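# Seat the cable runway's far end on the bracket

## Task

Place the far end of the cable runway on the bracket's seat so that at least one third of it rests there, between the two lugs.

## Robot and tools

Robots: four identical i2rt Big YAM arms, arm1 to arm4. Each has six joints, a five-fingered right hand and a wrist camera. There is also a fixed room camera, cam_high. Camera names: arm1_cam_wrist, arm2_cam_wrist, arm3_cam_wrist, arm4_cam_wrist, cam_high, or all.

Frame: one shared scene frame, origin on the floor, +z up, units metres. Each foot (base_link) faces along its own +x. Feet: arm1 x=-1.009 y=-0.480 z=+0.793 quat_wxyz=(+0.756, +0.008, -0.001, +0.655); arm2 x=-0.296 y=+0.519 z=+0.829 quat_wxyz=(+0.687, -0.004, +0.001, -0.727); arm3 x=+0.626 y=-0.535 z=+0.762 quat_wxyz=(+0.640, +0.004, +0.004, +0.769); arm4 x=+1.221 y=+0.492 z=+0.793 quat_wxyz=(+0.751, +0.005, -0.003, -0.660). Reach is about 1.07 m from the joint 1 axis.

Hand point: 0.045 m in front of the palm, moving with it. Its +z runs along straightened fingers, +y points out of the palm, +x runs across the palm away from the thumb. With joints 1, 5, 6 at 0 and the hand level and forward, the palm is down and the thumb on the left. Joint 6 near -1.3 puts the camera on top with an upright picture. Straight fingers extend 0.06-0.07 m past the point; a wrist bracket on the little-finger side sticks out 0.10 m across the palm and can collide. With the thumb turned in front of the palm, the hand can wrap objects roughly 0.035-0.065 m thick, or a handle down to about 0.025 m.

Tool move: each key arm1..arm4 holds that arm's part; an arm omitted gets nothing new (it may still be pushing toward an old target). Per arm:
- joints: absolute targets by name, in radians for arm joints. Ranges: joint1_rad -2.879..2.879 (turn about foot, + is counter-clockwise from above); joint2_rad 0..3.141 (shoulder, 0 = upper arm back and level, + lifts it forward); joint3_rad 0..3.019 (elbow, 0 folded, + opens); joint4_rad -1.692..1.57 (hand pitch, + fingers up); joint5_rad -1.57..1.57 (hand sideways, + to the arm's right); joint6_rad -2.094..2.094 (roll, + clockwise viewed from behind). Hand keys, unitless -1..1: hand_little, hand_ring, hand_middle, hand_index, hand_thumb_bend (+1 open/straight, -1 closed); hand_thumb_turn (+1 beside palm, -1 opposite fingers); hand_force_limit (stop force for closing, about 0 N at -1 to 10 N at +1, 15 N for thumb motors); hand_speed (-0.96..1, full speed from +0.48 up).
- target: one list of seven numbers [x, y, z, qw, qx, qy, qz], an absolute hand pose in the scene frame, same form as the printed "hand" line. The hand travels in a straight line from its current hand_target. With target, joints may contain only hand keys.
- speed: top path speed, 0.002..0.5 m/s (default 0.25); rotation capped at twice that in rad/s. Only valid with target.
- min_time_s: 0.1..8 s, the minimum duration of this arm's joint motions.
cameras: list of names; empty list for none.
All motions start together; hand paths finish together, paced by the slowest, and last 0.5..10 s. Paths do not avoid obstacles or other arms. Hands lag, drift and may end a centimetre or more off; the printed position is less accurate at long reach. Unknown keys make a call invalid; out-of-range values get it refused, and a refusal cancels the later move/wait/finished_scene calls of that reply.

wait: seconds 0..10, optional cameras; commands nothing. zoom_image: camera plus region [x0, y0, x1, y1] pixels from the top-left, at most 504x504, on that camera's newest image. show_instructions: shows the reference image. finished_scene: scene = current scene number; ends it irreversibly, and the goal must hold without the robots.

Results: each arm's state; "move" line lists arms given motions with done or their worst status. "as last shown" marks arms not in the action. joint_status/hand_status: off_target (resting short, maybe still pushing); time_out (joints keep a nearby target and push; resend reported positions to relieve); not_followed, "joint command not followed", "pose unreachable" (a safety check blocked the targets, often for arm clearance; the arm may keep trying). on_its_own shows uncommanded motion; "held at" is a target, not a reading. hand_stopped_by gives six words for little, ring, middle, index, thumb_bend, thumb_turn: moving, target, force, stalled, fault. <motor>_load_n is fingertip force in N, positive when pushed open; a lost grip shows as loads near 0. Joint torques follow joint order; numbers 3 and 4 wrap at ±28 N m. Joint velocities "within noise" means at rest.

Gripping: a finger motor only starts when its target changes by at least 0.002. To grip gently, close at hand_speed -0.94 or below; at -0.8 or faster loads overshoot. To squeeze more, raise hand_force_limit and send a more-closed target; to release, send a more-open one. Start values: force limit 0, hand_speed -0.8.

Avoid: pressing two robots together (including closing a hand on another robot's fingers), hard hits, dropping or flinging the runway, pushing things out of the work area or onto the floor, and long pushing or stretched holding that heats motors (MOTOR HOT at 85 °C; at 100 °C the arm drops and stops for a while). Loose objects may be nudged by outside pushes now and then.

Each tool is called by a JSON object that holds its "method" and its "body".

Reference images:

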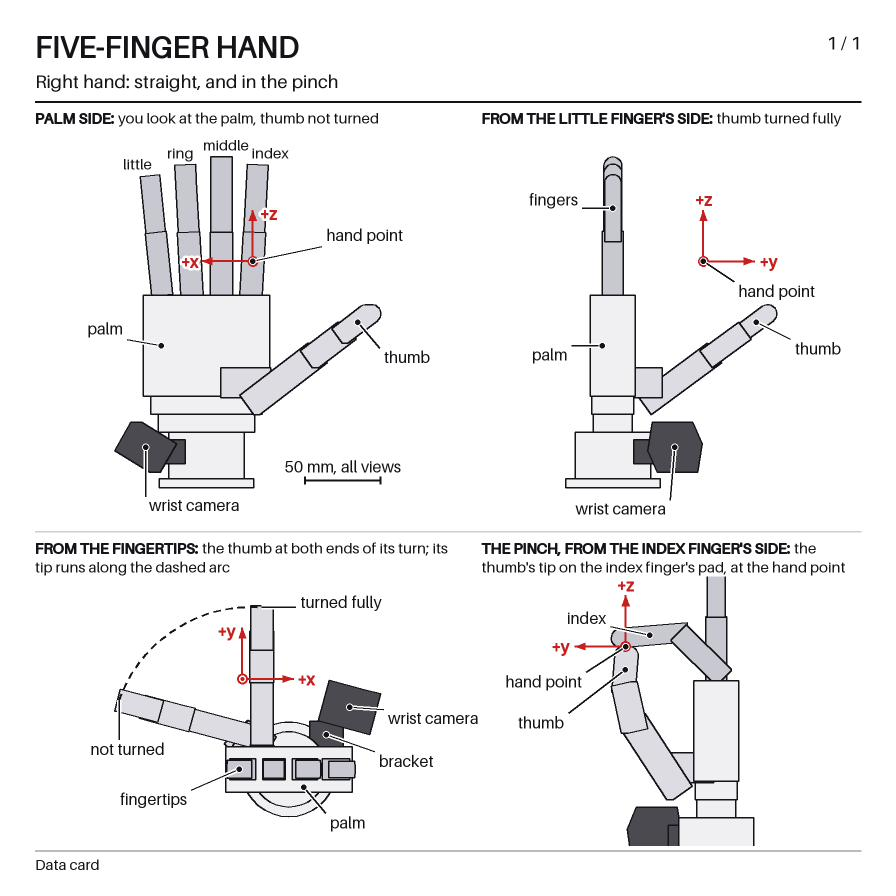

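## Session

{"method": "move", "body": {}}

Scene clock: 0.00 s.
Joint torques (N m): no reading
Motor temperatures (°C): arm1=[24 23 22 24 21 24] | arm2=[23 23 24 25 23 22] | arm3=[25 24 24 24 20 23] | arm4=[27 23 24 23 24 24]
Heat: arm1: hottest joint1_rad 24 °C; arm2: hottest joint4_rad 25 °C; arm3: hottest joint1_rad 25 °C; arm4: hottest joint1_rad 27 °C.
Joint velocities: within noise
arm1.joint_positions: joint1_rad=+0.469 joint2_rad=+0.617 joint3_rad=+1.340 joint4_rad=-1.201 joint5_rad=-0.168 joint6_rad=-1.358 hand_little=+1.000 hand_ring=+1.000 hand_middle=+1.000 hand_index=+1.000 hand_thumb_turn=+1.000 hand_thumb_bend=+1.000 hand_force_limit=+0.000 hand_speed=-0.800
arm1.joint_status: not commanded
arm1.hand_stopped_by: target,target,target,target,target,target
arm1.little_load_n: 0.0
arm1.ring_load_n: 0.0
arm1.middle_load_n: 0.0
arm1.index_load_n: 0.0
arm1.thumb_bend_load_n: 0.0
arm1.thumb_turn_load_n: 0.0
arm1.hand: x=-1.0701 y=-0.2309 z=+1.2897 quat_wxyz=(-0.492, +0.532, +0.661, +0.195) (m; scene frame)
arm1.hand_target: x=-1.0698 y=-0.2319 z=+1.3022 quat_wxyz=(-0.502, +0.527, +0.656, +0.202) (m; scene frame)
arm1.hand_status: not commanded
arm2.joint_positions: joint1_rad=-0.211 joint2_rad=+0.534 joint3_rad=+1.375 joint4_rad=-1.139 joint5_rad=+0.245 joint6_rad=-1.411 hand_little=+1.000 hand_ring=+1.000 hand_middle=+1.000 hand_index=+1.000 hand_thumb_turn=+1.000 hand_thumb_bend=+1.000 hand_force_limit=+0.000 hand_speed=-0.800
arm2.joint_status: not commanded
arm2.hand_stopped_by: target,target,target,target,target,target
arm2.little_load_n: 0.0
arm2.ring_load_n: 0.5
arm2.middle_load_n: 0.0
arm2.index_load_n: 0.0
arm2.thumb_bend_load_n: 0.0
arm2.thumb_turn_load_n: 0.0
arm2.hand: x=-0.4449 y=+0.3444 z=+1.3858 quat_wxyz=(+0.508, +0.371, -0.708, +0.322) (m; scene frame)
arm2.hand_target: x=-0.4440 y=+0.3473 z=+1.3955 quat_wxyz=(+0.514, +0.366, -0.703, +0.328) (m; scene frame)
arm2.hand_status: not commanded
arm3.joint_positions: joint1_rad=-0.050 joint2_rad=+0.650 joint3_rad=+1.373 joint4_rad=-1.141 joint5_rad=-0.240 joint6_rad=-1.102 hand_little=+1.000 hand_ring=+1.000 hand_middle=+1.000 hand_index=+1.000 hand_thumb_turn=+1.000 hand_thumb_bend=+1.000 hand_force_limit=+0.000 hand_speed=-0.800
arm3.joint_status: not commanded
arm3.hand_stopped_by: target,target,target,target,target,target
arm3.little_load_n: 0.0
arm3.ring_load_n: 0.0
arm3.middle_load_n: 0.0
arm3.index_load_n: 0.0
arm3.thumb_bend_load_n: 0.0
arm3.thumb_turn_load_n: 0.0
arm3.hand: x=+0.5881 y=-0.2632 z=+1.2688 quat_wxyz=(-0.528, +0.642, +0.532, +0.159) (m; scene frame)
arm3.hand_target: x=+0.5884 y=-0.2643 z=+1.2815 quat_wxyz=(-0.538, +0.635, +0.529, +0.166) (m; scene frame)
arm3.hand_status: not commanded
arm4.joint_positions: joint1_rad=-0.479 joint2_rad=+0.536 joint3_rad=+1.374 joint4_rad=-1.330 joint5_rad=+0.199 joint6_rad=-1.269 hand_little=+1.000 hand_ring=+1.000 hand_middle=+1.000 hand_index=+1.000 hand_thumb_turn=+1.000 hand_thumb_bend=+1.000 hand_force_limit=+0.000 hand_speed=-0.800
arm4.joint_status: not commanded
arm4.hand_stopped_by: target,target,target,target,target,target
arm4.little_load_n: 0.0
arm4.ring_load_n: 0.0
arm4.middle_load_n: 0.0
arm4.index_load_n: 0.0
arm4.thumb_bend_load_n: 0.0
arm4.thumb_turn_load_n: 0.0
arm4.hand: x=+1.0704 y=+0.3430 z=+1.2949 quat_wxyz=(+0.424, +0.332, -0.790, +0.291) (m; scene frame)
arm4.hand_target: x=+1.0707 y=+0.3443 z=+1.3077 quat_wxyz=(+0.433, +0.328, -0.784, +0.301) (m; scene frame)
arm4.hand_status: not commanded
pictures: arm1_cam_wrist, arm2_cam_wrist, arm3_cam_wrist, arm4_cam_wrist, cam_high
Images, in order (width x height): arm1_cam_wrist 672x504, arm2_cam_wrist 672x504, arm3_cam_wrist 672x504, arm4_cam_wrist 672x504, cam_high 672x504.

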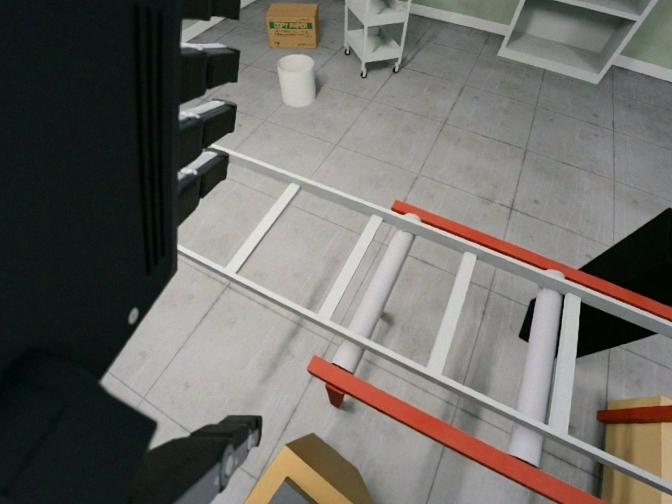

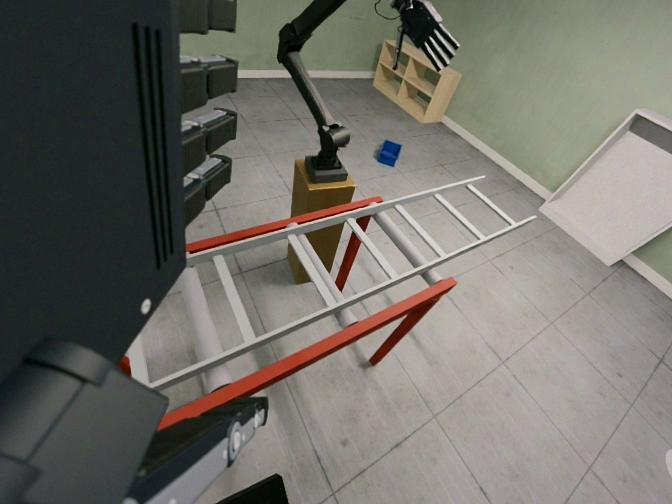

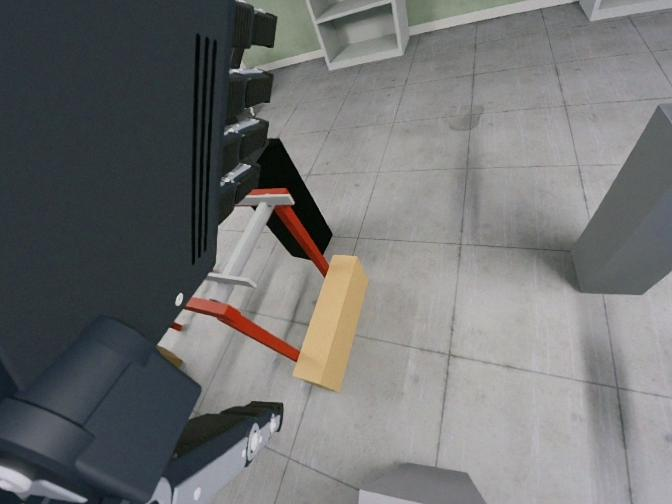

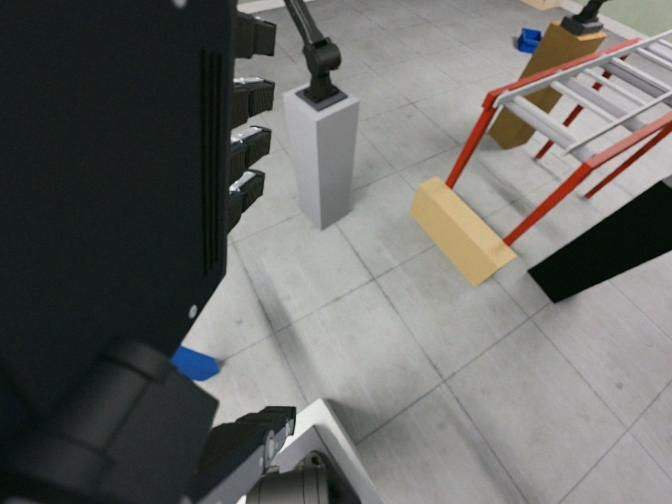

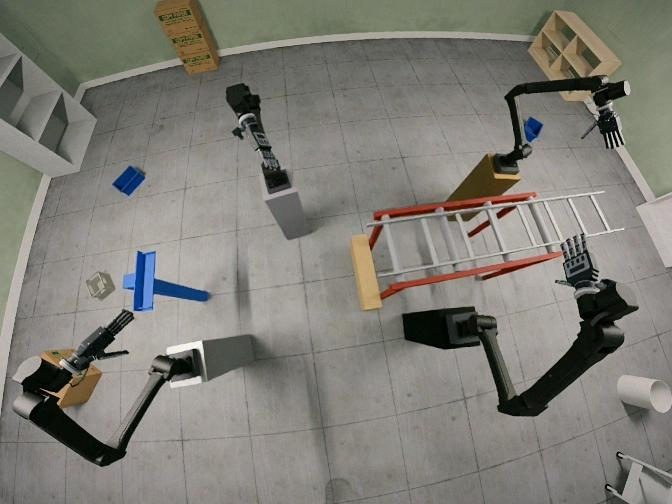

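{"method": "zoom_image", "body": {"camera": "cam_high", "region": [340, 170, 640, 320]}}

{"method": "zoom_image", "body": {"camera": "cam_high", "region": [70, 200, 270, 350]}}

{"method": "zoom_image", "body": {"camera": "arm1_cam_wrist", "region": [170, 120, 672, 500]}}

{"method": "zoom_image", "body": {"camera": "arm2_cam_wrist", "region": [100, 150, 600, 450]}}

Scaled by 1.680 from the camera's 672x504 image, which has a finer 960x720 frame.

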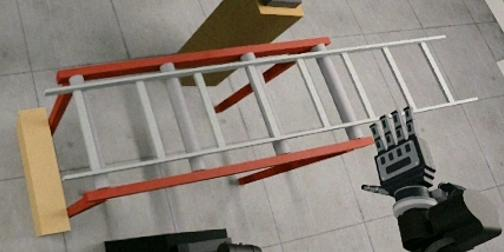

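Scaled by 2.520 from the camera's 672x504 image, which has a finer 960x720 frame.

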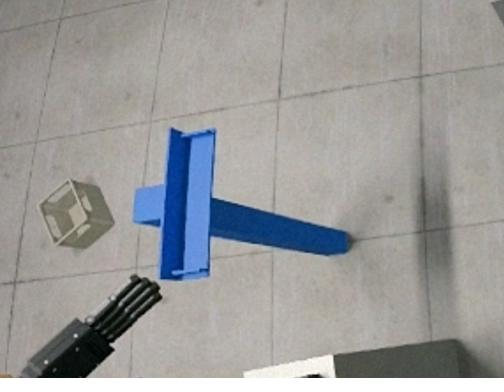

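Scaled by 1.004 from the camera's 672x504 image, which has a finer 960x720 frame.

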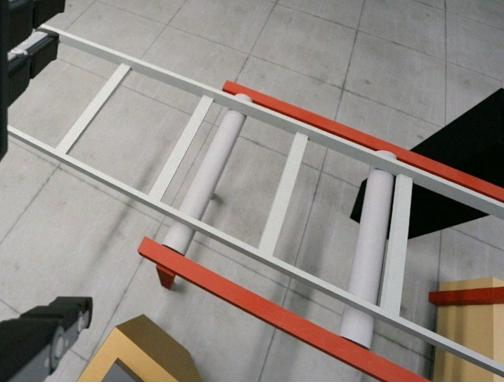

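Scaled by 1.008 from the camera's 672x504 image, which has a finer 960x720 frame.

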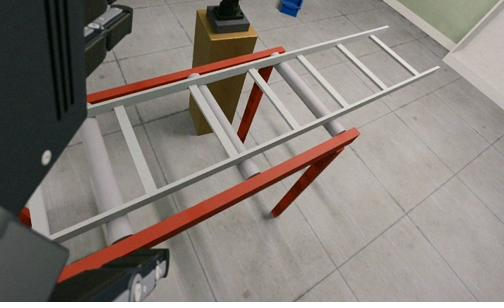

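{"method": "move", "body": {"arm3": {"joints": {"joint1_rad": 0.5}}, "arm4": {"joints": {"joint1_rad": 0.15}}, "arm1": {"joints": {"joint1_rad": 0.15}}, "cameras": ["all"]}}

Scene clock: 184.70 s.
Joint torques (N m): arm1=[-0.85 -0.73 8.25 1.09 -0.17 -0.05] | arm2=[0.03 1.2 8.44 2.18 0.08 0.07] | arm3=[0.32 -0.62 7.98 1.78 -0.11 -0.12] | arm4=[2.55 3.14 9.66 1.73 0.11 -0.13]
Motor temperatures (°C): arm1=[24 23 29 24 21 24] | arm2=[23 23 34 25 23 22] | arm3=[25 24 30 24 20 23] | arm4=[27 23 33 23 24 24]
Heat: arm1: hottest joint3_rad 29 °C; arm2: hottest joint3_rad 34 °C; arm3: hottest joint3_rad 30 °C; arm4: hottest joint3_rad 33 °C.
move: arm1 done; arm3 done; arm4 done
Joint velocities: within noise
arm1.joint_positions: joint1_rad=+0.163 joint2_rad=+0.617 joint3_rad=+1.340 joint4_rad=-1.201 joint5_rad=-0.167 joint6_rad=-1.358 hand_little=+1.000 hand_ring=+1.000 hand_middle=+1.000 hand_index=+1.000 hand_thumb_turn=+1.000 hand_thumb_bend=+1.000 hand_force_limit=+0.000 hand_speed=-0.800
arm1.joint_status: all done
arm1.hand_stopped_by: target,target,target,target,target,target
arm1.little_load_n: 0.0
arm1.ring_load_n: -0.5
arm1.middle_load_n: 0.0
arm1.index_load_n: 0.0
arm1.thumb_bend_load_n: 0.0
arm1.thumb_turn_load_n: 0.0
arm1.hand: x=-0.9902 y=-0.2231 z=+1.2891 quat_wxyz=(-0.457, +0.628, +0.571, +0.266) (m; scene frame)
arm1.hand_target: x=-0.9867 y=-0.2243 z=+1.3016 quat_wxyz=(-0.464, +0.625, +0.563, +0.277) (m; scene frame)
arm1.hand_status: not commanded
arm2: as last shown
arm2.ring_load_n: 0.0
arm3.joint_positions: joint1_rad=+0.493 joint2_rad=+0.650 joint3_rad=+1.373 joint4_rad=-1.141 joint5_rad=-0.240 joint6_rad=-1.102 hand_little=+1.000 hand_ring=+1.000 hand_middle=+1.000 hand_index=+1.000 hand_thumb_turn=+1.000 hand_thumb_bend=+1.000 hand_force_limit=+0.000 hand_speed=-0.800
arm3.joint_status: all done
arm3.hand_stopped_by: target,target,target,target,target,target
arm3.little_load_n: 0.0
arm3.ring_load_n: 0.0
arm3.middle_load_n: 0.0
arm3.index_load_n: 0.0
arm3.thumb_bend_load_n: 0.0
arm3.thumb_turn_load_n: 0.0
arm3.hand: x=+0.4544 y=-0.3245 z=+1.2703 quat_wxyz=(-0.554, +0.474, +0.684, +0.013) (m; scene frame)
arm3.hand_target: x=+0.4537 y=-0.3267 z=+1.2831 quat_wxyz=(-0.565, +0.466, +0.681, +0.015) (m; scene frame)
arm3.hand_status: not commanded
arm4.joint_positions: joint1_rad=+0.137 joint2_rad=+0.536 joint3_rad=+1.374 joint4_rad=-1.330 joint5_rad=+0.199 joint6_rad=-1.269 hand_little=+1.000 hand_ring=+1.000 hand_middle=+1.000 hand_index=+1.000 hand_thumb_turn=+1.000 hand_thumb_bend=+1.000 hand_force_limit=+0.000 hand_speed=-0.800
arm4.joint_status: all done
arm4.hand_stopped_by: target,target,target,target,target,target
arm4.little_load_n: 0.0
arm4.ring_load_n: 0.0
arm4.middle_load_n: 0.0
arm4.index_load_n: 0.0
arm4.thumb_bend_load_n: 0.0
arm4.thumb_turn_load_n: 0.0
arm4.hand: x=+1.1824 y=+0.2860 z=+1.2958 quat_wxyz=(+0.316, +0.555, -0.652, +0.409) (m; scene frame)
arm4.hand_target: x=+1.1845 y=+0.2869 z=+1.3087 quat_wxyz=(+0.319, +0.552, -0.644, +0.423) (m; scene frame)
arm4.hand_status: not commanded
pictures: arm1_cam_wrist, arm2_cam_wrist, arm3_cam_wrist, arm4_cam_wrist, cam_high
Images, in order (width x height): arm1_cam_wrist 672x504, arm2_cam_wrist 672x504, arm3_cam_wrist 672x504, arm4_cam_wrist 672x504, cam_high 672x504.

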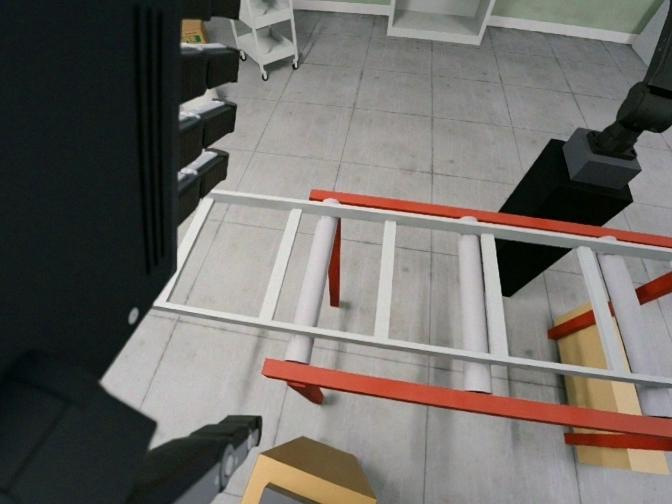

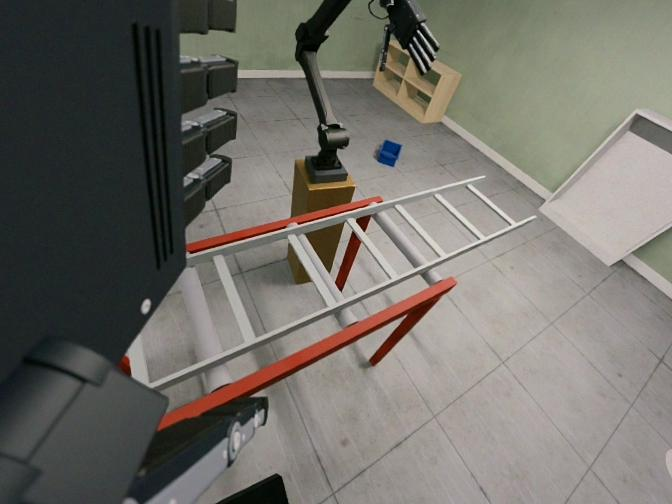

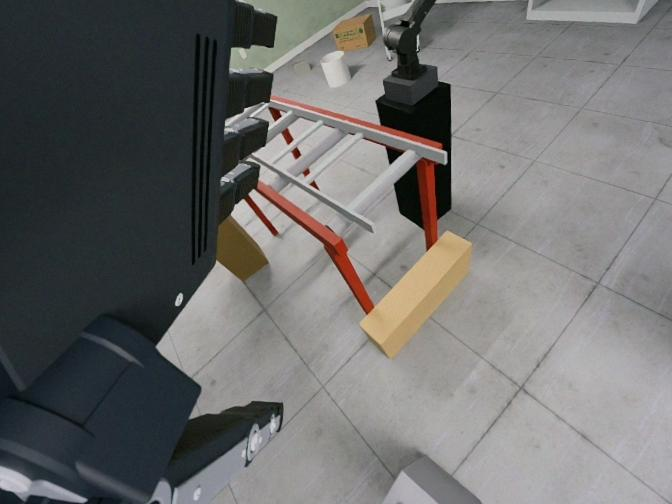

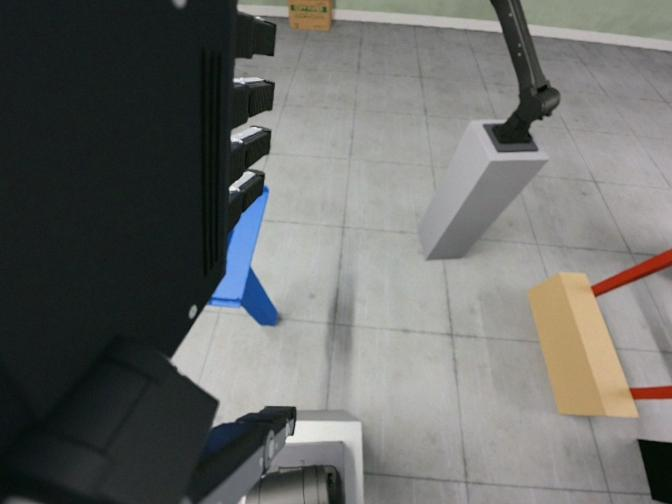

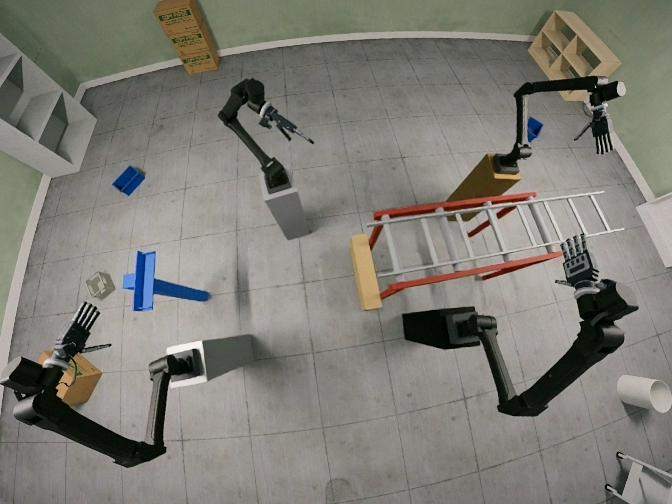

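{"method": "zoom_image", "body": {"camera": "arm3_cam_wrist", "region": [220, 80, 480, 280]}}

{"method": "zoom_image", "body": {"camera": "arm1_cam_wrist", "region": [140, 160, 440, 400]}}

Scaled by 1.938 from the camera's 672x504 image, which has a finer 960x720 frame.

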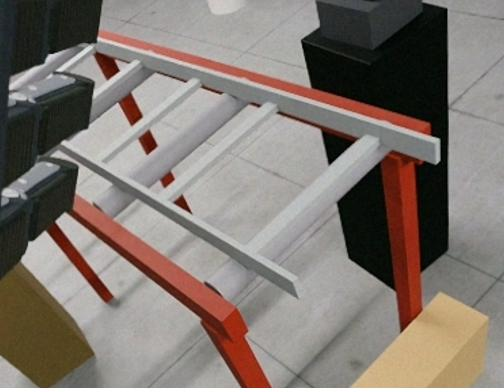

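Scaled by 1.680 from the camera's 672x504 image, which has a finer 960x720 frame.

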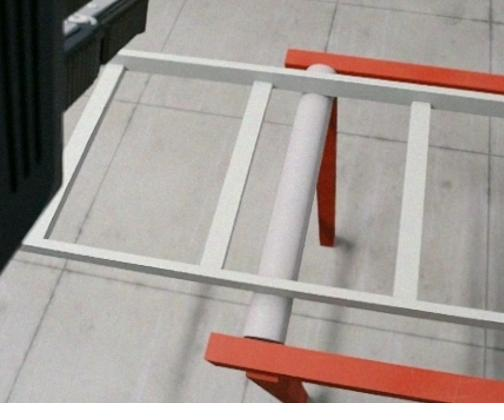

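{"method": "zoom_image", "body": {"camera": "cam_high", "region": [150, 140, 300, 400]}}

{"method": "zoom_image", "body": {"camera": "cam_high", "region": [350, 140, 550, 360]}}

Scaled by 1.938 from the camera's 672x504 image, which has a finer 960x720 frame.

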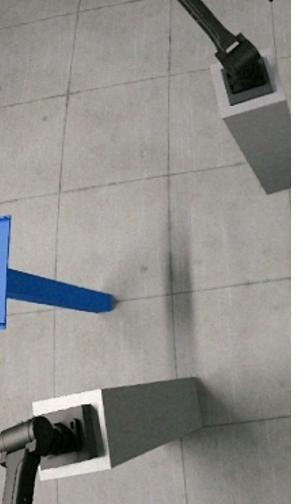

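Scaled by 2.291 from the camera's 672x504 image, which has a finer 960x720 frame.

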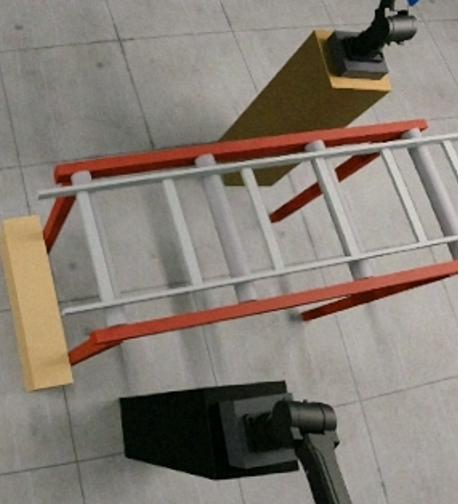

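{"method": "move", "body": {"arm1": {"target": [-1.58, -0.02, 1.10, 0, 0.7071, 0.7071, 0], "speed": 0.3}, "cameras": ["arm1_cam_wrist", "cam_high"]}}

Scene clock: 440.67 s.
Joint torques (N m): arm1=[0.26 -21.89 10.54 0.8 -0.11 0.05] | arm2=[0.03 1.26 8.44 2.18 0.09 0.07] | arm3=[0.56 -0.91 7.98 1.74 -0.12 -0.13] | arm4=[2.43 3.19 9.65 1.72 0.11 -0.13]
Motor temperatures (°C): arm1=[24 24 30 23 21 24] | arm2=[22 23 36 25 23 22] | arm3=[24 24 32 24 20 23] | arm4=[26 23 34 23 24 24]
Heat: arm1: hottest joint3_rad 30 °C; arm2: hottest joint3_rad 36 °C; arm3: hottest joint3_rad 32 °C; arm4: hottest joint3_rad 34 °C.
move: arm1 off_target
Joint velocities: within noise
arm1.joint_positions: joint1_rad=+1.055 joint2_rad=+2.344 joint3_rad=+2.878 joint4_rad=-1.633 joint5_rad=+0.018 joint6_rad=-0.711 hand_little=+1.000 hand_ring=+1.000 hand_middle=+1.000 hand_index=+1.000 hand_thumb_turn=+1.000 hand_thumb_bend=+1.000 hand_force_limit=+0.000 hand_speed=-0.800
arm1.joint_status: not commanded
arm1.hand_stopped_by: target,target,target,target,target,target
arm1.little_load_n: 0.0
arm1.ring_load_n: 0.0
arm1.middle_load_n: 0.0
arm1.index_load_n: 0.0
arm1.thumb_bend_load_n: 0.0
arm1.thumb_turn_load_n: 0.0
arm1.hand: x=-1.5690 y=-0.0222 z=+1.0830 quat_wxyz=(-0.241, +0.669, +0.703, -0.013) (m; scene frame)
arm1.hand_target: x=-1.5783 y=-0.0214 z=+1.0993 quat_wxyz=(-0.268, +0.666, +0.696, -0.019) (m; scene frame)
arm1.hand_status: off_target (0.020 m and 28.0 deg from the pose sent, 0.652 m and 64.0 deg at the start; pose on its path clipped on 28 of 95 steps; a joint's target at an end of its range on 43 of 95 steps)
arm2, arm3, arm4: as last shown
arm3.middle_load_n: 0.5
arm3.hand: x=+0.4543 y=-0.3246 z=+1.2703 quat_wxyz=(-0.554, +0.474, +0.684, +0.013) (m; scene frame)
arm3.hand_target: x=+0.4536 y=-0.3267 z=+1.2831 quat_wxyz=(-0.565, +0.466, +0.681, +0.015) (m; scene frame)
pictures: arm1_cam_wrist, cam_high
Images, in order (width x height): arm1_cam_wrist 672x504, cam_high 672x504.

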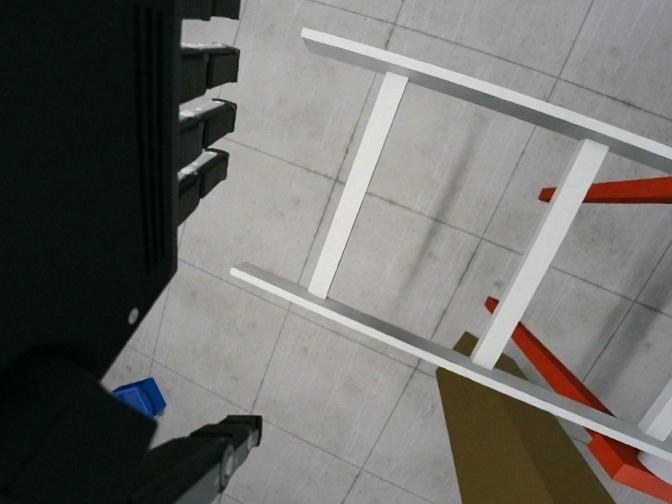

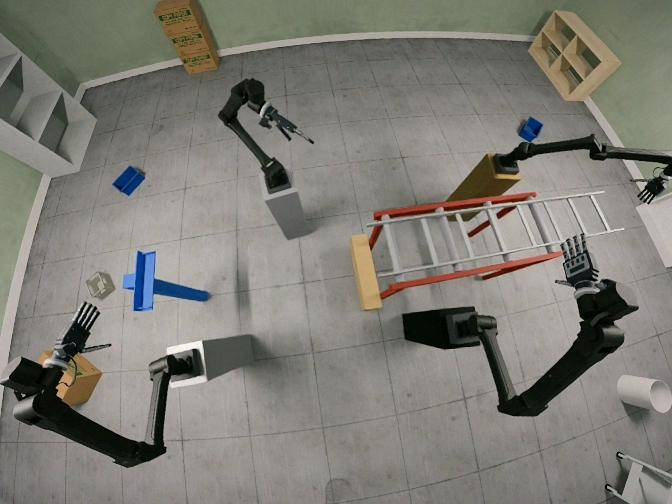

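{"method": "move", "body": {"arm1": {"target": [-1.45, -0.02, 1.02, 0, 0.7071, 0.7071, 0], "speed": 0.25}, "cameras": ["arm1_cam_wrist", "cam_high"]}}

Scene clock: 552.03 s.
Joint torques (N m): arm1=[-0.79 -24.18 6.46 -0.47 0.04 -0.12] | arm2=[0.03 1.2 8.44 2.18 0.08 0.07] | arm3=[0.56 -1.08 7.94 1.68 -0.13 -0.13] | arm4=[2.43 3.25 9.66 1.72 0.11 -0.13]
Motor temperatures (°C): arm1=[24 35 33 23 21 24] | arm2=[22 23 36 25 23 22] | arm3=[24 24 32 24 20 23] | arm4=[26 23 35 23 24 24]
Heat: arm1: hottest joint2_rad 35 °C; arm2: hottest joint3_rad 36 °C; arm3: hottest joint3_rad 32 °C; arm4: hottest joint3_rad 35 °C.
move: arm1 off_target
Joint velocities: within noise
arm1.joint_positions: joint1_rad=+0.949 joint2_rad=+2.243 joint3_rad=+2.469 joint4_rad=-1.698 joint5_rad=-0.001 joint6_rad=-0.769 hand_little=+1.000 hand_ring=+1.000 hand_middle=+1.000 hand_index=+1.000 hand_thumb_turn=+1.000 hand_thumb_bend=+1.000 hand_force_limit=+0.000 hand_speed=-0.800
arm1.joint_status: not commanded
arm1.hand_stopped_by: target,target,target,target,target,target
arm1.little_load_n: 0.0
arm1.ring_load_n: 0.0
arm1.middle_load_n: 0.0
arm1.index_load_n: 0.0
arm1.thumb_bend_load_n: 0.0
arm1.thumb_turn_load_n: 0.0
arm1.hand: x=-1.4588 y=-0.0209 z=+0.9989 quat_wxyz=(-0.057, +0.705, +0.707, +0.000) (m; scene frame)
arm1.hand_target: x=-1.4498 y=-0.0203 z=+1.0190 quat_wxyz=(-0.068, +0.704, +0.707, +0.001) (m; scene frame)
arm1.hand_status: off_target (0.023 m and 6.5 deg from the pose sent, 0.135 m and 28.0 deg at the start; a joint's target at an end of its range on 50 of 59 steps)
arm2, arm3, arm4: as last shown
arm3.middle_load_n: 0.0
pictures: arm1_cam_wrist, cam_high
Images, in order (width x height): arm1_cam_wrist 672x504, cam_high 672x504.

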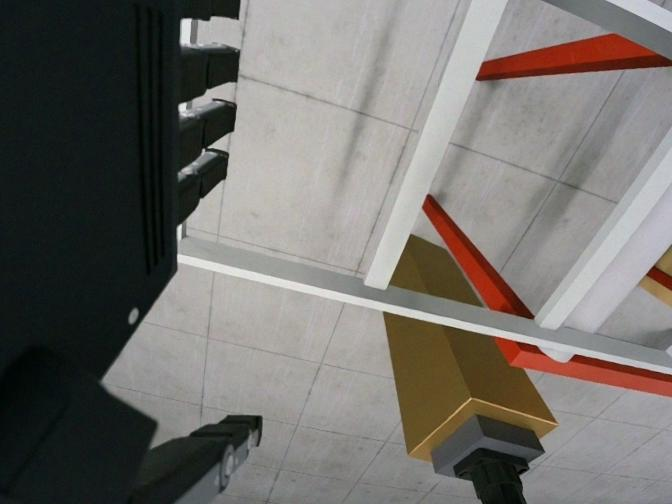

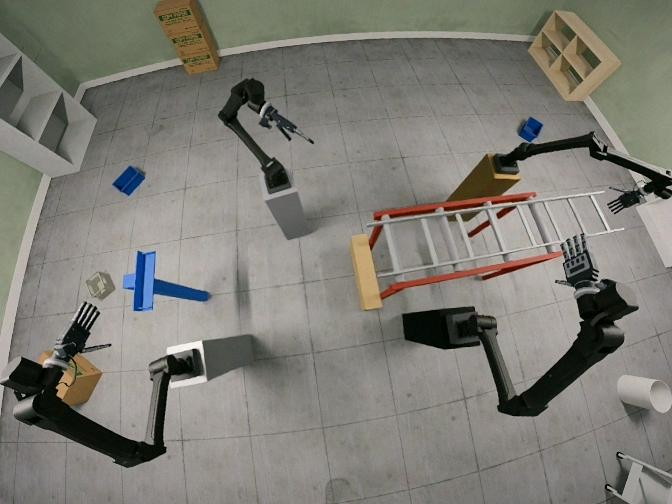

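{"method": "move", "body": {"arm1": {"target": [-1.44, -0.01, 0.945, 0, 0.7071, 0.7071, 0], "speed": 0.15}, "cameras": ["arm1_cam_wrist"]}}

Scene clock: 587.27 s.
Joint torques (N m): arm1=[-0.97 -21.77 6.87 -0.66 -0.07 -0.11] | arm2=[0.03 1.26 8.44 2.18 0.08 0.07] | arm3=[0.56 -0.5 7.98 1.76 -0.12 -0.14] | arm4=[2.49 3.19 9.68 1.72 0.11 -0.13]
Motor temperatures (°C): arm1=[24 37 30 23 21 24] | arm2=[22 23 36 25 23 22] | arm3=[24 24 33 24 20 23] | arm4=[26 23 35 23 24 24]
Heat: arm1: hottest joint2_rad 37 °C; arm2: hottest joint3_rad 36 °C; arm3: hottest joint3_rad 33 °C; arm4: hottest joint3_rad 35 °C.
move: arm1 done
Joint velocities: within noise
arm1.joint_positions: joint1_rad=+0.932 joint2_rad=+2.305 joint3_rad=+2.434 joint4_rad=-1.698 joint5_rad=-0.003 joint6_rad=-0.785 hand_little=+1.000 hand_ring=+1.000 hand_middle=+1.000 hand_index=+1.000 hand_thumb_turn=+1.000 hand_thumb_bend=+1.000 hand_force_limit=+0.000 hand_speed=-0.800
arm1.joint_status: not commanded
arm1.hand_stopped_by: target,target,target,target,target,target
arm1.little_load_n: 0.0
arm1.ring_load_n: 0.0
arm1.middle_load_n: 0.0
arm1.index_load_n: 0.0
arm1.thumb_bend_load_n: 0.0
arm1.thumb_turn_load_n: 0.0
arm1.hand: x=-1.4476 y=-0.0150 z=+0.9490 quat_wxyz=(-0.008, +0.706, +0.708, +0.000) (m; scene frame)
arm1.hand_target: x=-1.4400 y=-0.0102 z=+0.9450 quat_wxyz=(-0.001, +0.707, +0.707, +0.000) (m; scene frame)
arm1.hand_status: done (0.010 m and 1.0 deg from the pose sent, 0.058 m and 6.5 deg at the start; a joint's target at an end of its range on 27 of 38 steps)
arm2, arm3, arm4: as last shown
arm4.thumb_turn_load_n: 0.5
pictures: arm1_cam_wrist
Images, in order (width x height): arm1_cam_wrist 672x504.

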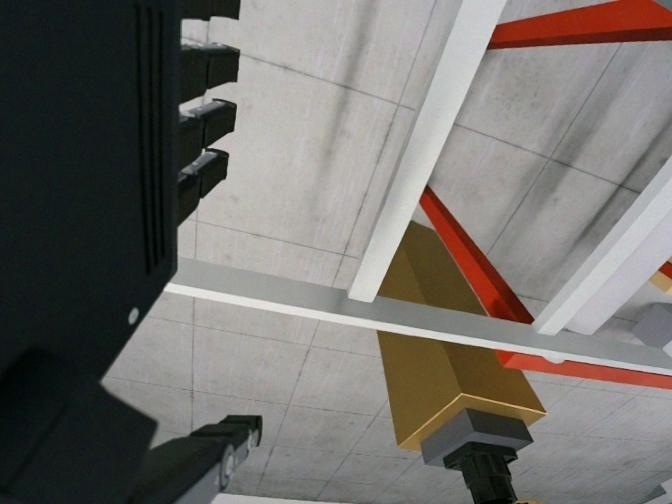

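{"method": "move", "body": {"arm1": {"target": [-1.44, -0.01, 0.895, 0, 0.7071, 0.7071, 0], "speed": 0.1}, "cameras": ["arm1_cam_wrist", "cam_high"]}}

Scene clock: 603.20 s.
Joint torques (N m): arm1=[-0.91 -22.65 6.49 -0.17 -0.07 -0.12] | arm2=[0.03 1.2 8.43 2.18 0.08 0.07] | arm3=[0.38 -0.73 7.92 1.77 -0.11 -0.13] | arm4=[2.43 3.25 9.63 1.72 0.11 -0.13]
Motor temperatures (°C): arm1=[24 34 30 23 21 24] | arm2=[22 23 36 25 23 22] | arm3=[24 24 33 24 20 23] | arm4=[26 23 35 23 24 24]
Heat: arm1: hottest joint2_rad 34 °C; arm2: hottest joint3_rad 36 °C; arm3: hottest joint3_rad 33 °C; arm4: hottest joint3_rad 35 °C.
move: arm1 done
Joint velocities: within noise
arm1.joint_positions: joint1_rad=+0.932 joint2_rad=+2.305 joint3_rad=+2.288 joint4_rad=-1.576 joint5_rad=-0.003 joint6_rad=-0.785 hand_little=+1.000 hand_ring=+1.000 hand_middle=+1.000 hand_index=+1.000 hand_thumb_turn=+1.000 hand_thumb_bend=+1.000 hand_force_limit=+0.000 hand_speed=-0.800
arm1.joint_status: not commanded
arm1.hand_stopped_by: target,target,target,target,target,target
arm1.little_load_n: 0.0
arm1.ring_load_n: -0.5
arm1.middle_load_n: 0.0
arm1.index_load_n: 0.0
arm1.thumb_bend_load_n: 0.0
arm1.thumb_turn_load_n: 0.0
arm1.hand: x=-1.4457 y=-0.0166 z=+0.8949 quat_wxyz=(+0.004, +0.706, +0.708, +0.000) (m; scene frame)
arm1.hand_target: x=-1.4400 y=-0.0102 z=+0.8950 quat_wxyz=(+0.000, +0.707, +0.707, +0.000) (m; scene frame)
arm1.hand_status: done (0.009 m and 0.4 deg from the pose sent, 0.055 m and 1.0 deg at the start)
arm2, arm3, arm4: as last shown
arm4.index_load_n: -0.5
arm4.thumb_turn_load_n: 0.0
pictures: arm1_cam_wrist, cam_high
Images, in order (width x height): arm1_cam_wrist 672x504, cam_high 672x504.

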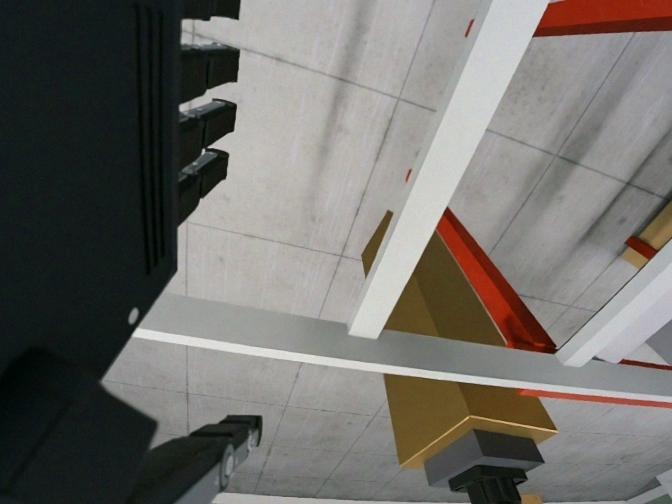

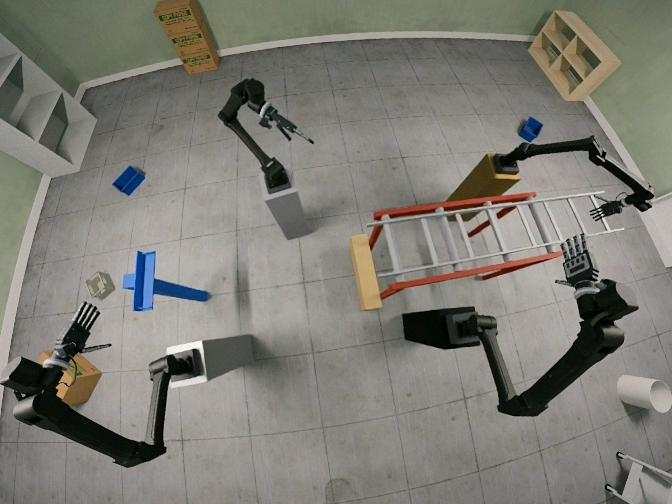

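{"method": "move", "body": {"arm1": {"target": [-1.44, -0.01, 0.83, 0, 0.7071, 0.7071, 0], "speed": 0.1}, "cameras": ["arm1_cam_wrist", "cam_high"]}}

{"method": "zoom_image", "body": {"camera": "cam_high", "region": [500, 160, 660, 260]}}

Scene clock: 624.20 s.
Joint torques (N m): arm1=[-0.91 -20.84 6.46 -0.13 -0.07 -0.11] | arm2=[0.03 1.2 8.44 2.18 0.08 0.07] | arm3=[0.5 -0.73 7.97 1.81 -0.11 -0.14] | arm4=[2.43 3.25 9.65 1.72 0.11 -0.13]
Motor temperatures (°C): arm1=[24 33 29 23 21 24] | arm2=[22 23 36 25 23 22] | arm3=[24 24 33 24 20 23] | arm4=[26 22 35 23 24 24]
Heat: arm1: hottest joint2_rad 33 °C; arm2: hottest joint3_rad 36 °C; arm3: hottest joint3_rad 33 °C; arm4: hottest joint3_rad 35 °C.
move: arm1 off_target
Joint velocities: within noise
arm1.joint_positions: joint1_rad=+0.932 joint2_rad=+2.305 joint3_rad=+2.152 joint4_rad=-1.420 joint5_rad=-0.003 joint6_rad=-0.785 hand_little=+1.000 hand_ring=+1.000 hand_middle=+1.000 hand_index=+1.000 hand_thumb_turn=+1.000 hand_thumb_bend=+1.000 hand_force_limit=+0.000 hand_speed=-0.800
arm1.joint_status: not commanded
arm1.hand_stopped_by: target,target,target,target,target,target
arm1.little_load_n: 0.0
arm1.ring_load_n: 0.0
arm1.middle_load_n: 0.0
arm1.index_load_n: 0.0
arm1.thumb_bend_load_n: 0.0
arm1.thumb_turn_load_n: 0.0
arm1.hand: x=-1.4466 y=-0.0155 z=+0.8419 quat_wxyz=(-0.006, +0.706, +0.708, +0.000) (m; scene frame)
arm1.hand_target: x=-1.4400 y=-0.0103 z=+0.8301 quat_wxyz=(+0.000, +0.707, +0.707, +0.000) (m; scene frame)
arm1.hand_status: off_target (0.015 m and 0.7 deg from the pose sent, 0.066 m and 0.4 deg at the start)
arm2, arm3, arm4: as last shown
pictures: arm1_cam_wrist, cam_high
Images, in order (width x height): arm1_cam_wrist 672x504, cam_high 672x504.

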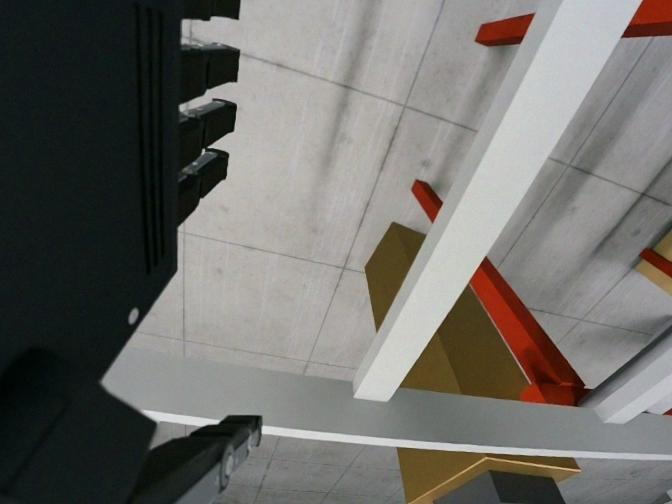

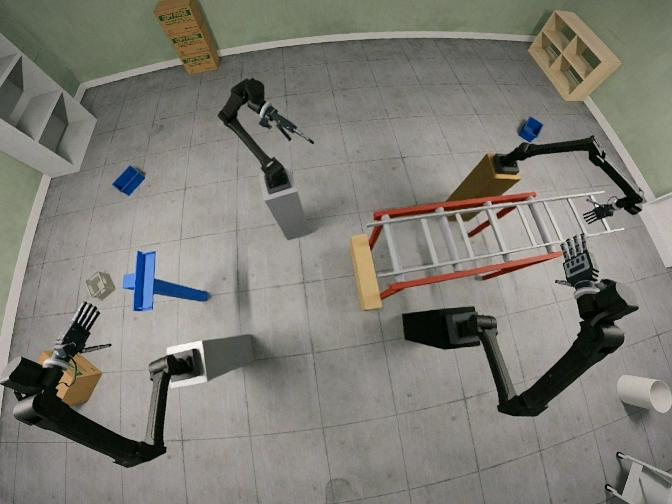

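Scaled by 3.150 from the camera's 672x504 image, which has a finer 960x720 frame.

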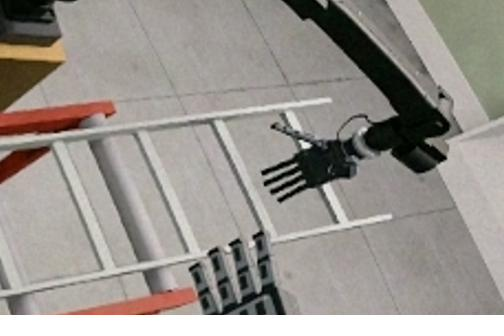

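{"method": "move", "body": {"arm1": {"target": [-1.22, 0.0, 0.845, 0, 0.7071, 0.7071, 0], "speed": 0.08}, "cameras": ["arm1_cam_wrist", "cam_high", "arm3_cam_wrist"]}}

Scene clock: 665.73 s.
Joint torques (N m): arm1=[-0.97 -20.54 5.87 -0.24 0.01 -0.13] | arm2=[0.03 1.26 8.43 2.18 0.09 0.07] | arm3=[0.67 -0.85 7.99 1.8 -0.12 -0.13] | arm4=[2.43 3.19 9.65 1.73 0.11 -0.13]
Motor temperatures (°C): arm1=[24 33 28 23 21 24] | arm2=[22 23 37 25 23 22] | arm3=[24 24 33 24 20 23] | arm4=[26 22 35 23 24 24]
Heat: arm1: hottest joint2_rad 33 °C; arm2: hottest joint3_rad 37 °C; arm3: hottest joint3_rad 33 °C; arm4: hottest joint3_rad 35 °C.
move: arm1 off_target
Joint velocities: within noise
arm1.joint_positions: joint1_rad=+0.645 joint2_rad=+1.993 joint3_rad=+1.584 joint4_rad=-1.212 joint5_rad=+0.001 joint6_rad=-1.070 hand_little=+1.000 hand_ring=+1.000 hand_middle=+1.000 hand_index=+1.000 hand_thumb_turn=+1.000 hand_thumb_bend=+1.000 hand_force_limit=+0.000 hand_speed=-0.800
arm1.joint_status: not commanded
arm1.hand_stopped_by: target,target,target,target,target,target
arm1.little_load_n: 0.0
arm1.ring_load_n: 0.0
arm1.middle_load_n: 0.0
arm1.index_load_n: 0.0
arm1.thumb_bend_load_n: 0.0
arm1.thumb_turn_load_n: 0.0
arm1.hand: x=-1.2251 y=-0.0055 z=+0.8318 quat_wxyz=(+0.016, +0.707, +0.707, -0.005) (m; scene frame)
arm1.hand_target: x=-1.2200 y=-0.0001 z=+0.8449 quat_wxyz=(+0.000, +0.707, +0.707, +0.000) (m; scene frame)
arm1.hand_status: off_target (0.015 m and 2.0 deg from the pose sent, 0.227 m and 0.7 deg at the start)
arm2, arm3, arm4: as last shown
arm3.little_load_n: -0.5
arm3.index_load_n: -0.5
arm4.index_load_n: 0.0
pictures: arm1_cam_wrist, arm3_cam_wrist, cam_high
Images, in order (width x height): arm1_cam_wrist 672x504, arm3_cam_wrist 672x504, cam_high 672x504.

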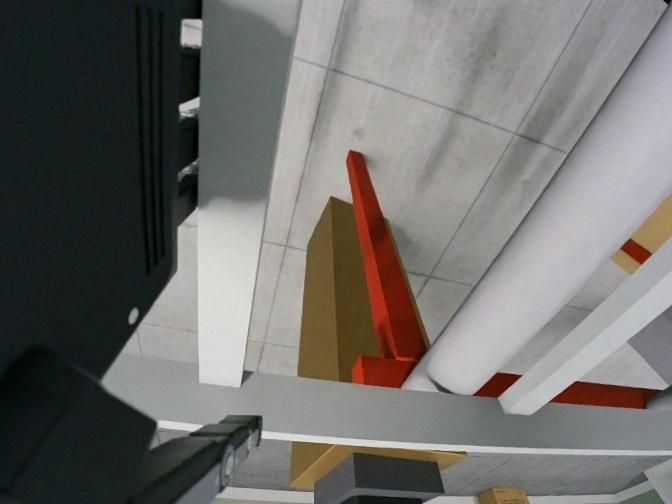

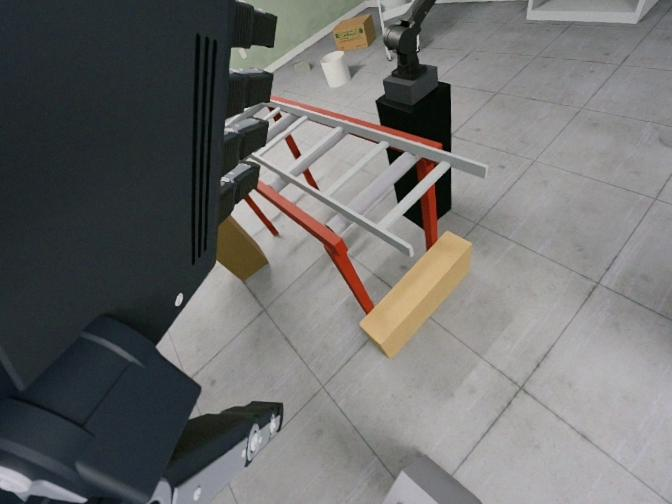

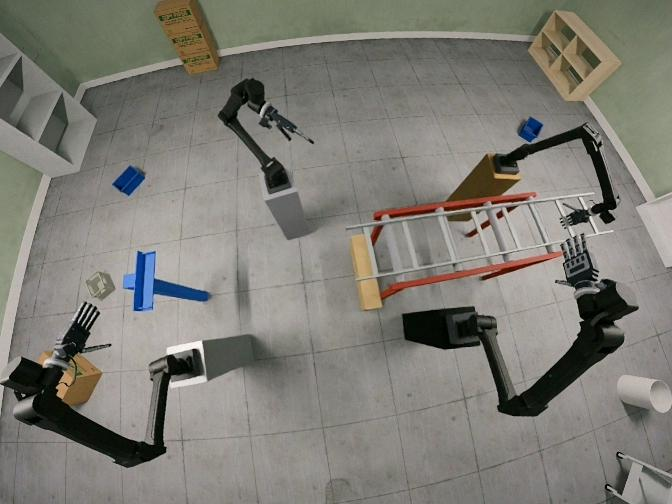

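{"method": "move", "body": {"arm1": {"target": [-1.10, 0.0, 0.862, 0, 0.7071, 0.7071, 0], "speed": 0.1}, "cameras": ["arm1_cam_wrist"]}}

Scene clock: 684.50 s.
Joint torques (N m): arm1=[-0.5 -18.32 5.9 -0.77 -0.05 -0.1] | arm2=[0.03 1.2 8.43 2.18 0.08 0.07] | arm3=[0.73 -0.62 7.97 1.78 -0.13 -0.13] | arm4=[2.55 3.19 9.65 1.74 0.11 -0.12]
Motor temperatures (°C): arm1=[24 33 27 23 21 24] | arm2=[22 23 37 25 23 22] | arm3=[24 24 33 24 20 23] | arm4=[26 22 35 23 24 24]
Heat: arm1: hottest joint2_rad 33 °C; arm2: hottest joint3_rad 37 °C; arm3: hottest joint3_rad 33 °C; arm4: hottest joint3_rad 35 °C.
move: arm1 off_target
Joint velocities: within noise
arm1.joint_positions: joint1_rad=+0.443 joint2_rad=+1.858 joint3_rad=+1.439 joint4_rad=-1.177 joint5_rad=+0.005 joint6_rad=-1.269 hand_little=+1.000 hand_ring=+1.000 hand_middle=+1.000 hand_index=+1.000 hand_thumb_turn=+1.000 hand_thumb_bend=+1.000 hand_force_limit=+0.000 hand_speed=-0.800
arm1.joint_status: not commanded
arm1.hand_stopped_by: target,target,target,target,target,target
arm1.little_load_n: 0.0
arm1.ring_load_n: 0.0
arm1.middle_load_n: 0.0
arm1.index_load_n: 0.0
arm1.thumb_bend_load_n: 0.0
arm1.thumb_turn_load_n: 0.0
arm1.hand: x=-1.1051 y=+0.0018 z=+0.8519 quat_wxyz=(+0.005, +0.708, +0.706, -0.002) (m; scene frame)
arm1.hand_target: x=-1.1001 y=+0.0000 z=+0.8618 quat_wxyz=(+0.000, +0.707, +0.707, +0.000) (m; scene frame)
arm1.hand_status: off_target (0.011 m and 0.6 deg from the pose sent, 0.129 m and 2.0 deg at the start)
arm2.joint_positions: joint1_rad=-0.211 joint2_rad=+0.534 joint3_rad=+1.375 joint4_rad=-1.139 joint5_rad=+0.245 joint6_rad=-1.411 hand_little=+1.000 hand_ring=+1.000 hand_middle=+1.000 hand_index=+1.000 hand_thumb_turn=+1.000 hand_thumb_bend=+1.000 hand_force_limit=+0.000 hand_speed=-0.800
arm2.joint_status: not commanded
arm2.hand_stopped_by: target,target,target,target,target,target
arm2.little_load_n: 0.0
arm2.ring_load_n: 0.0
arm2.middle_load_n: 0.0
arm2.index_load_n: 0.0
arm2.thumb_bend_load_n: 0.0
arm2.thumb_turn_load_n: 0.0
arm2.hand: x=-0.4449 y=+0.3444 z=+1.3858 quat_wxyz=(+0.508, +0.371, -0.708, +0.322) (m; scene frame)
arm2.hand_target: x=-0.4440 y=+0.3473 z=+1.3955 quat_wxyz=(+0.514, +0.366, -0.703, +0.328) (m; scene frame)
arm2.hand_status: not commanded
arm3, arm4: as last shown
arm3.little_load_n: 0.0
arm3.index_load_n: 0.0
pictures: arm1_cam_wrist
Images, in order (width x height): arm1_cam_wrist 672x504.

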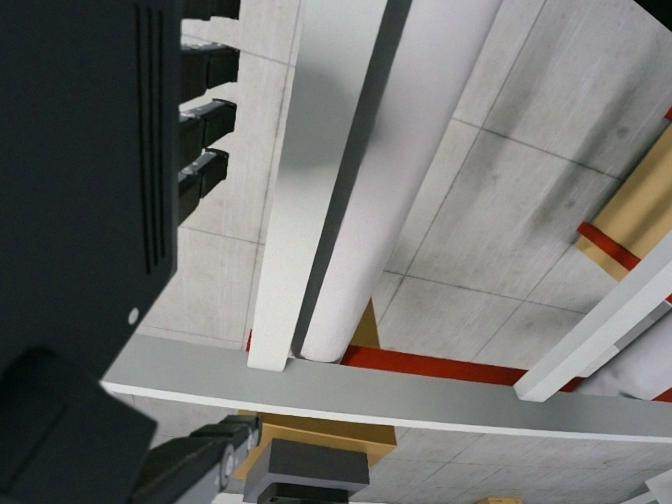

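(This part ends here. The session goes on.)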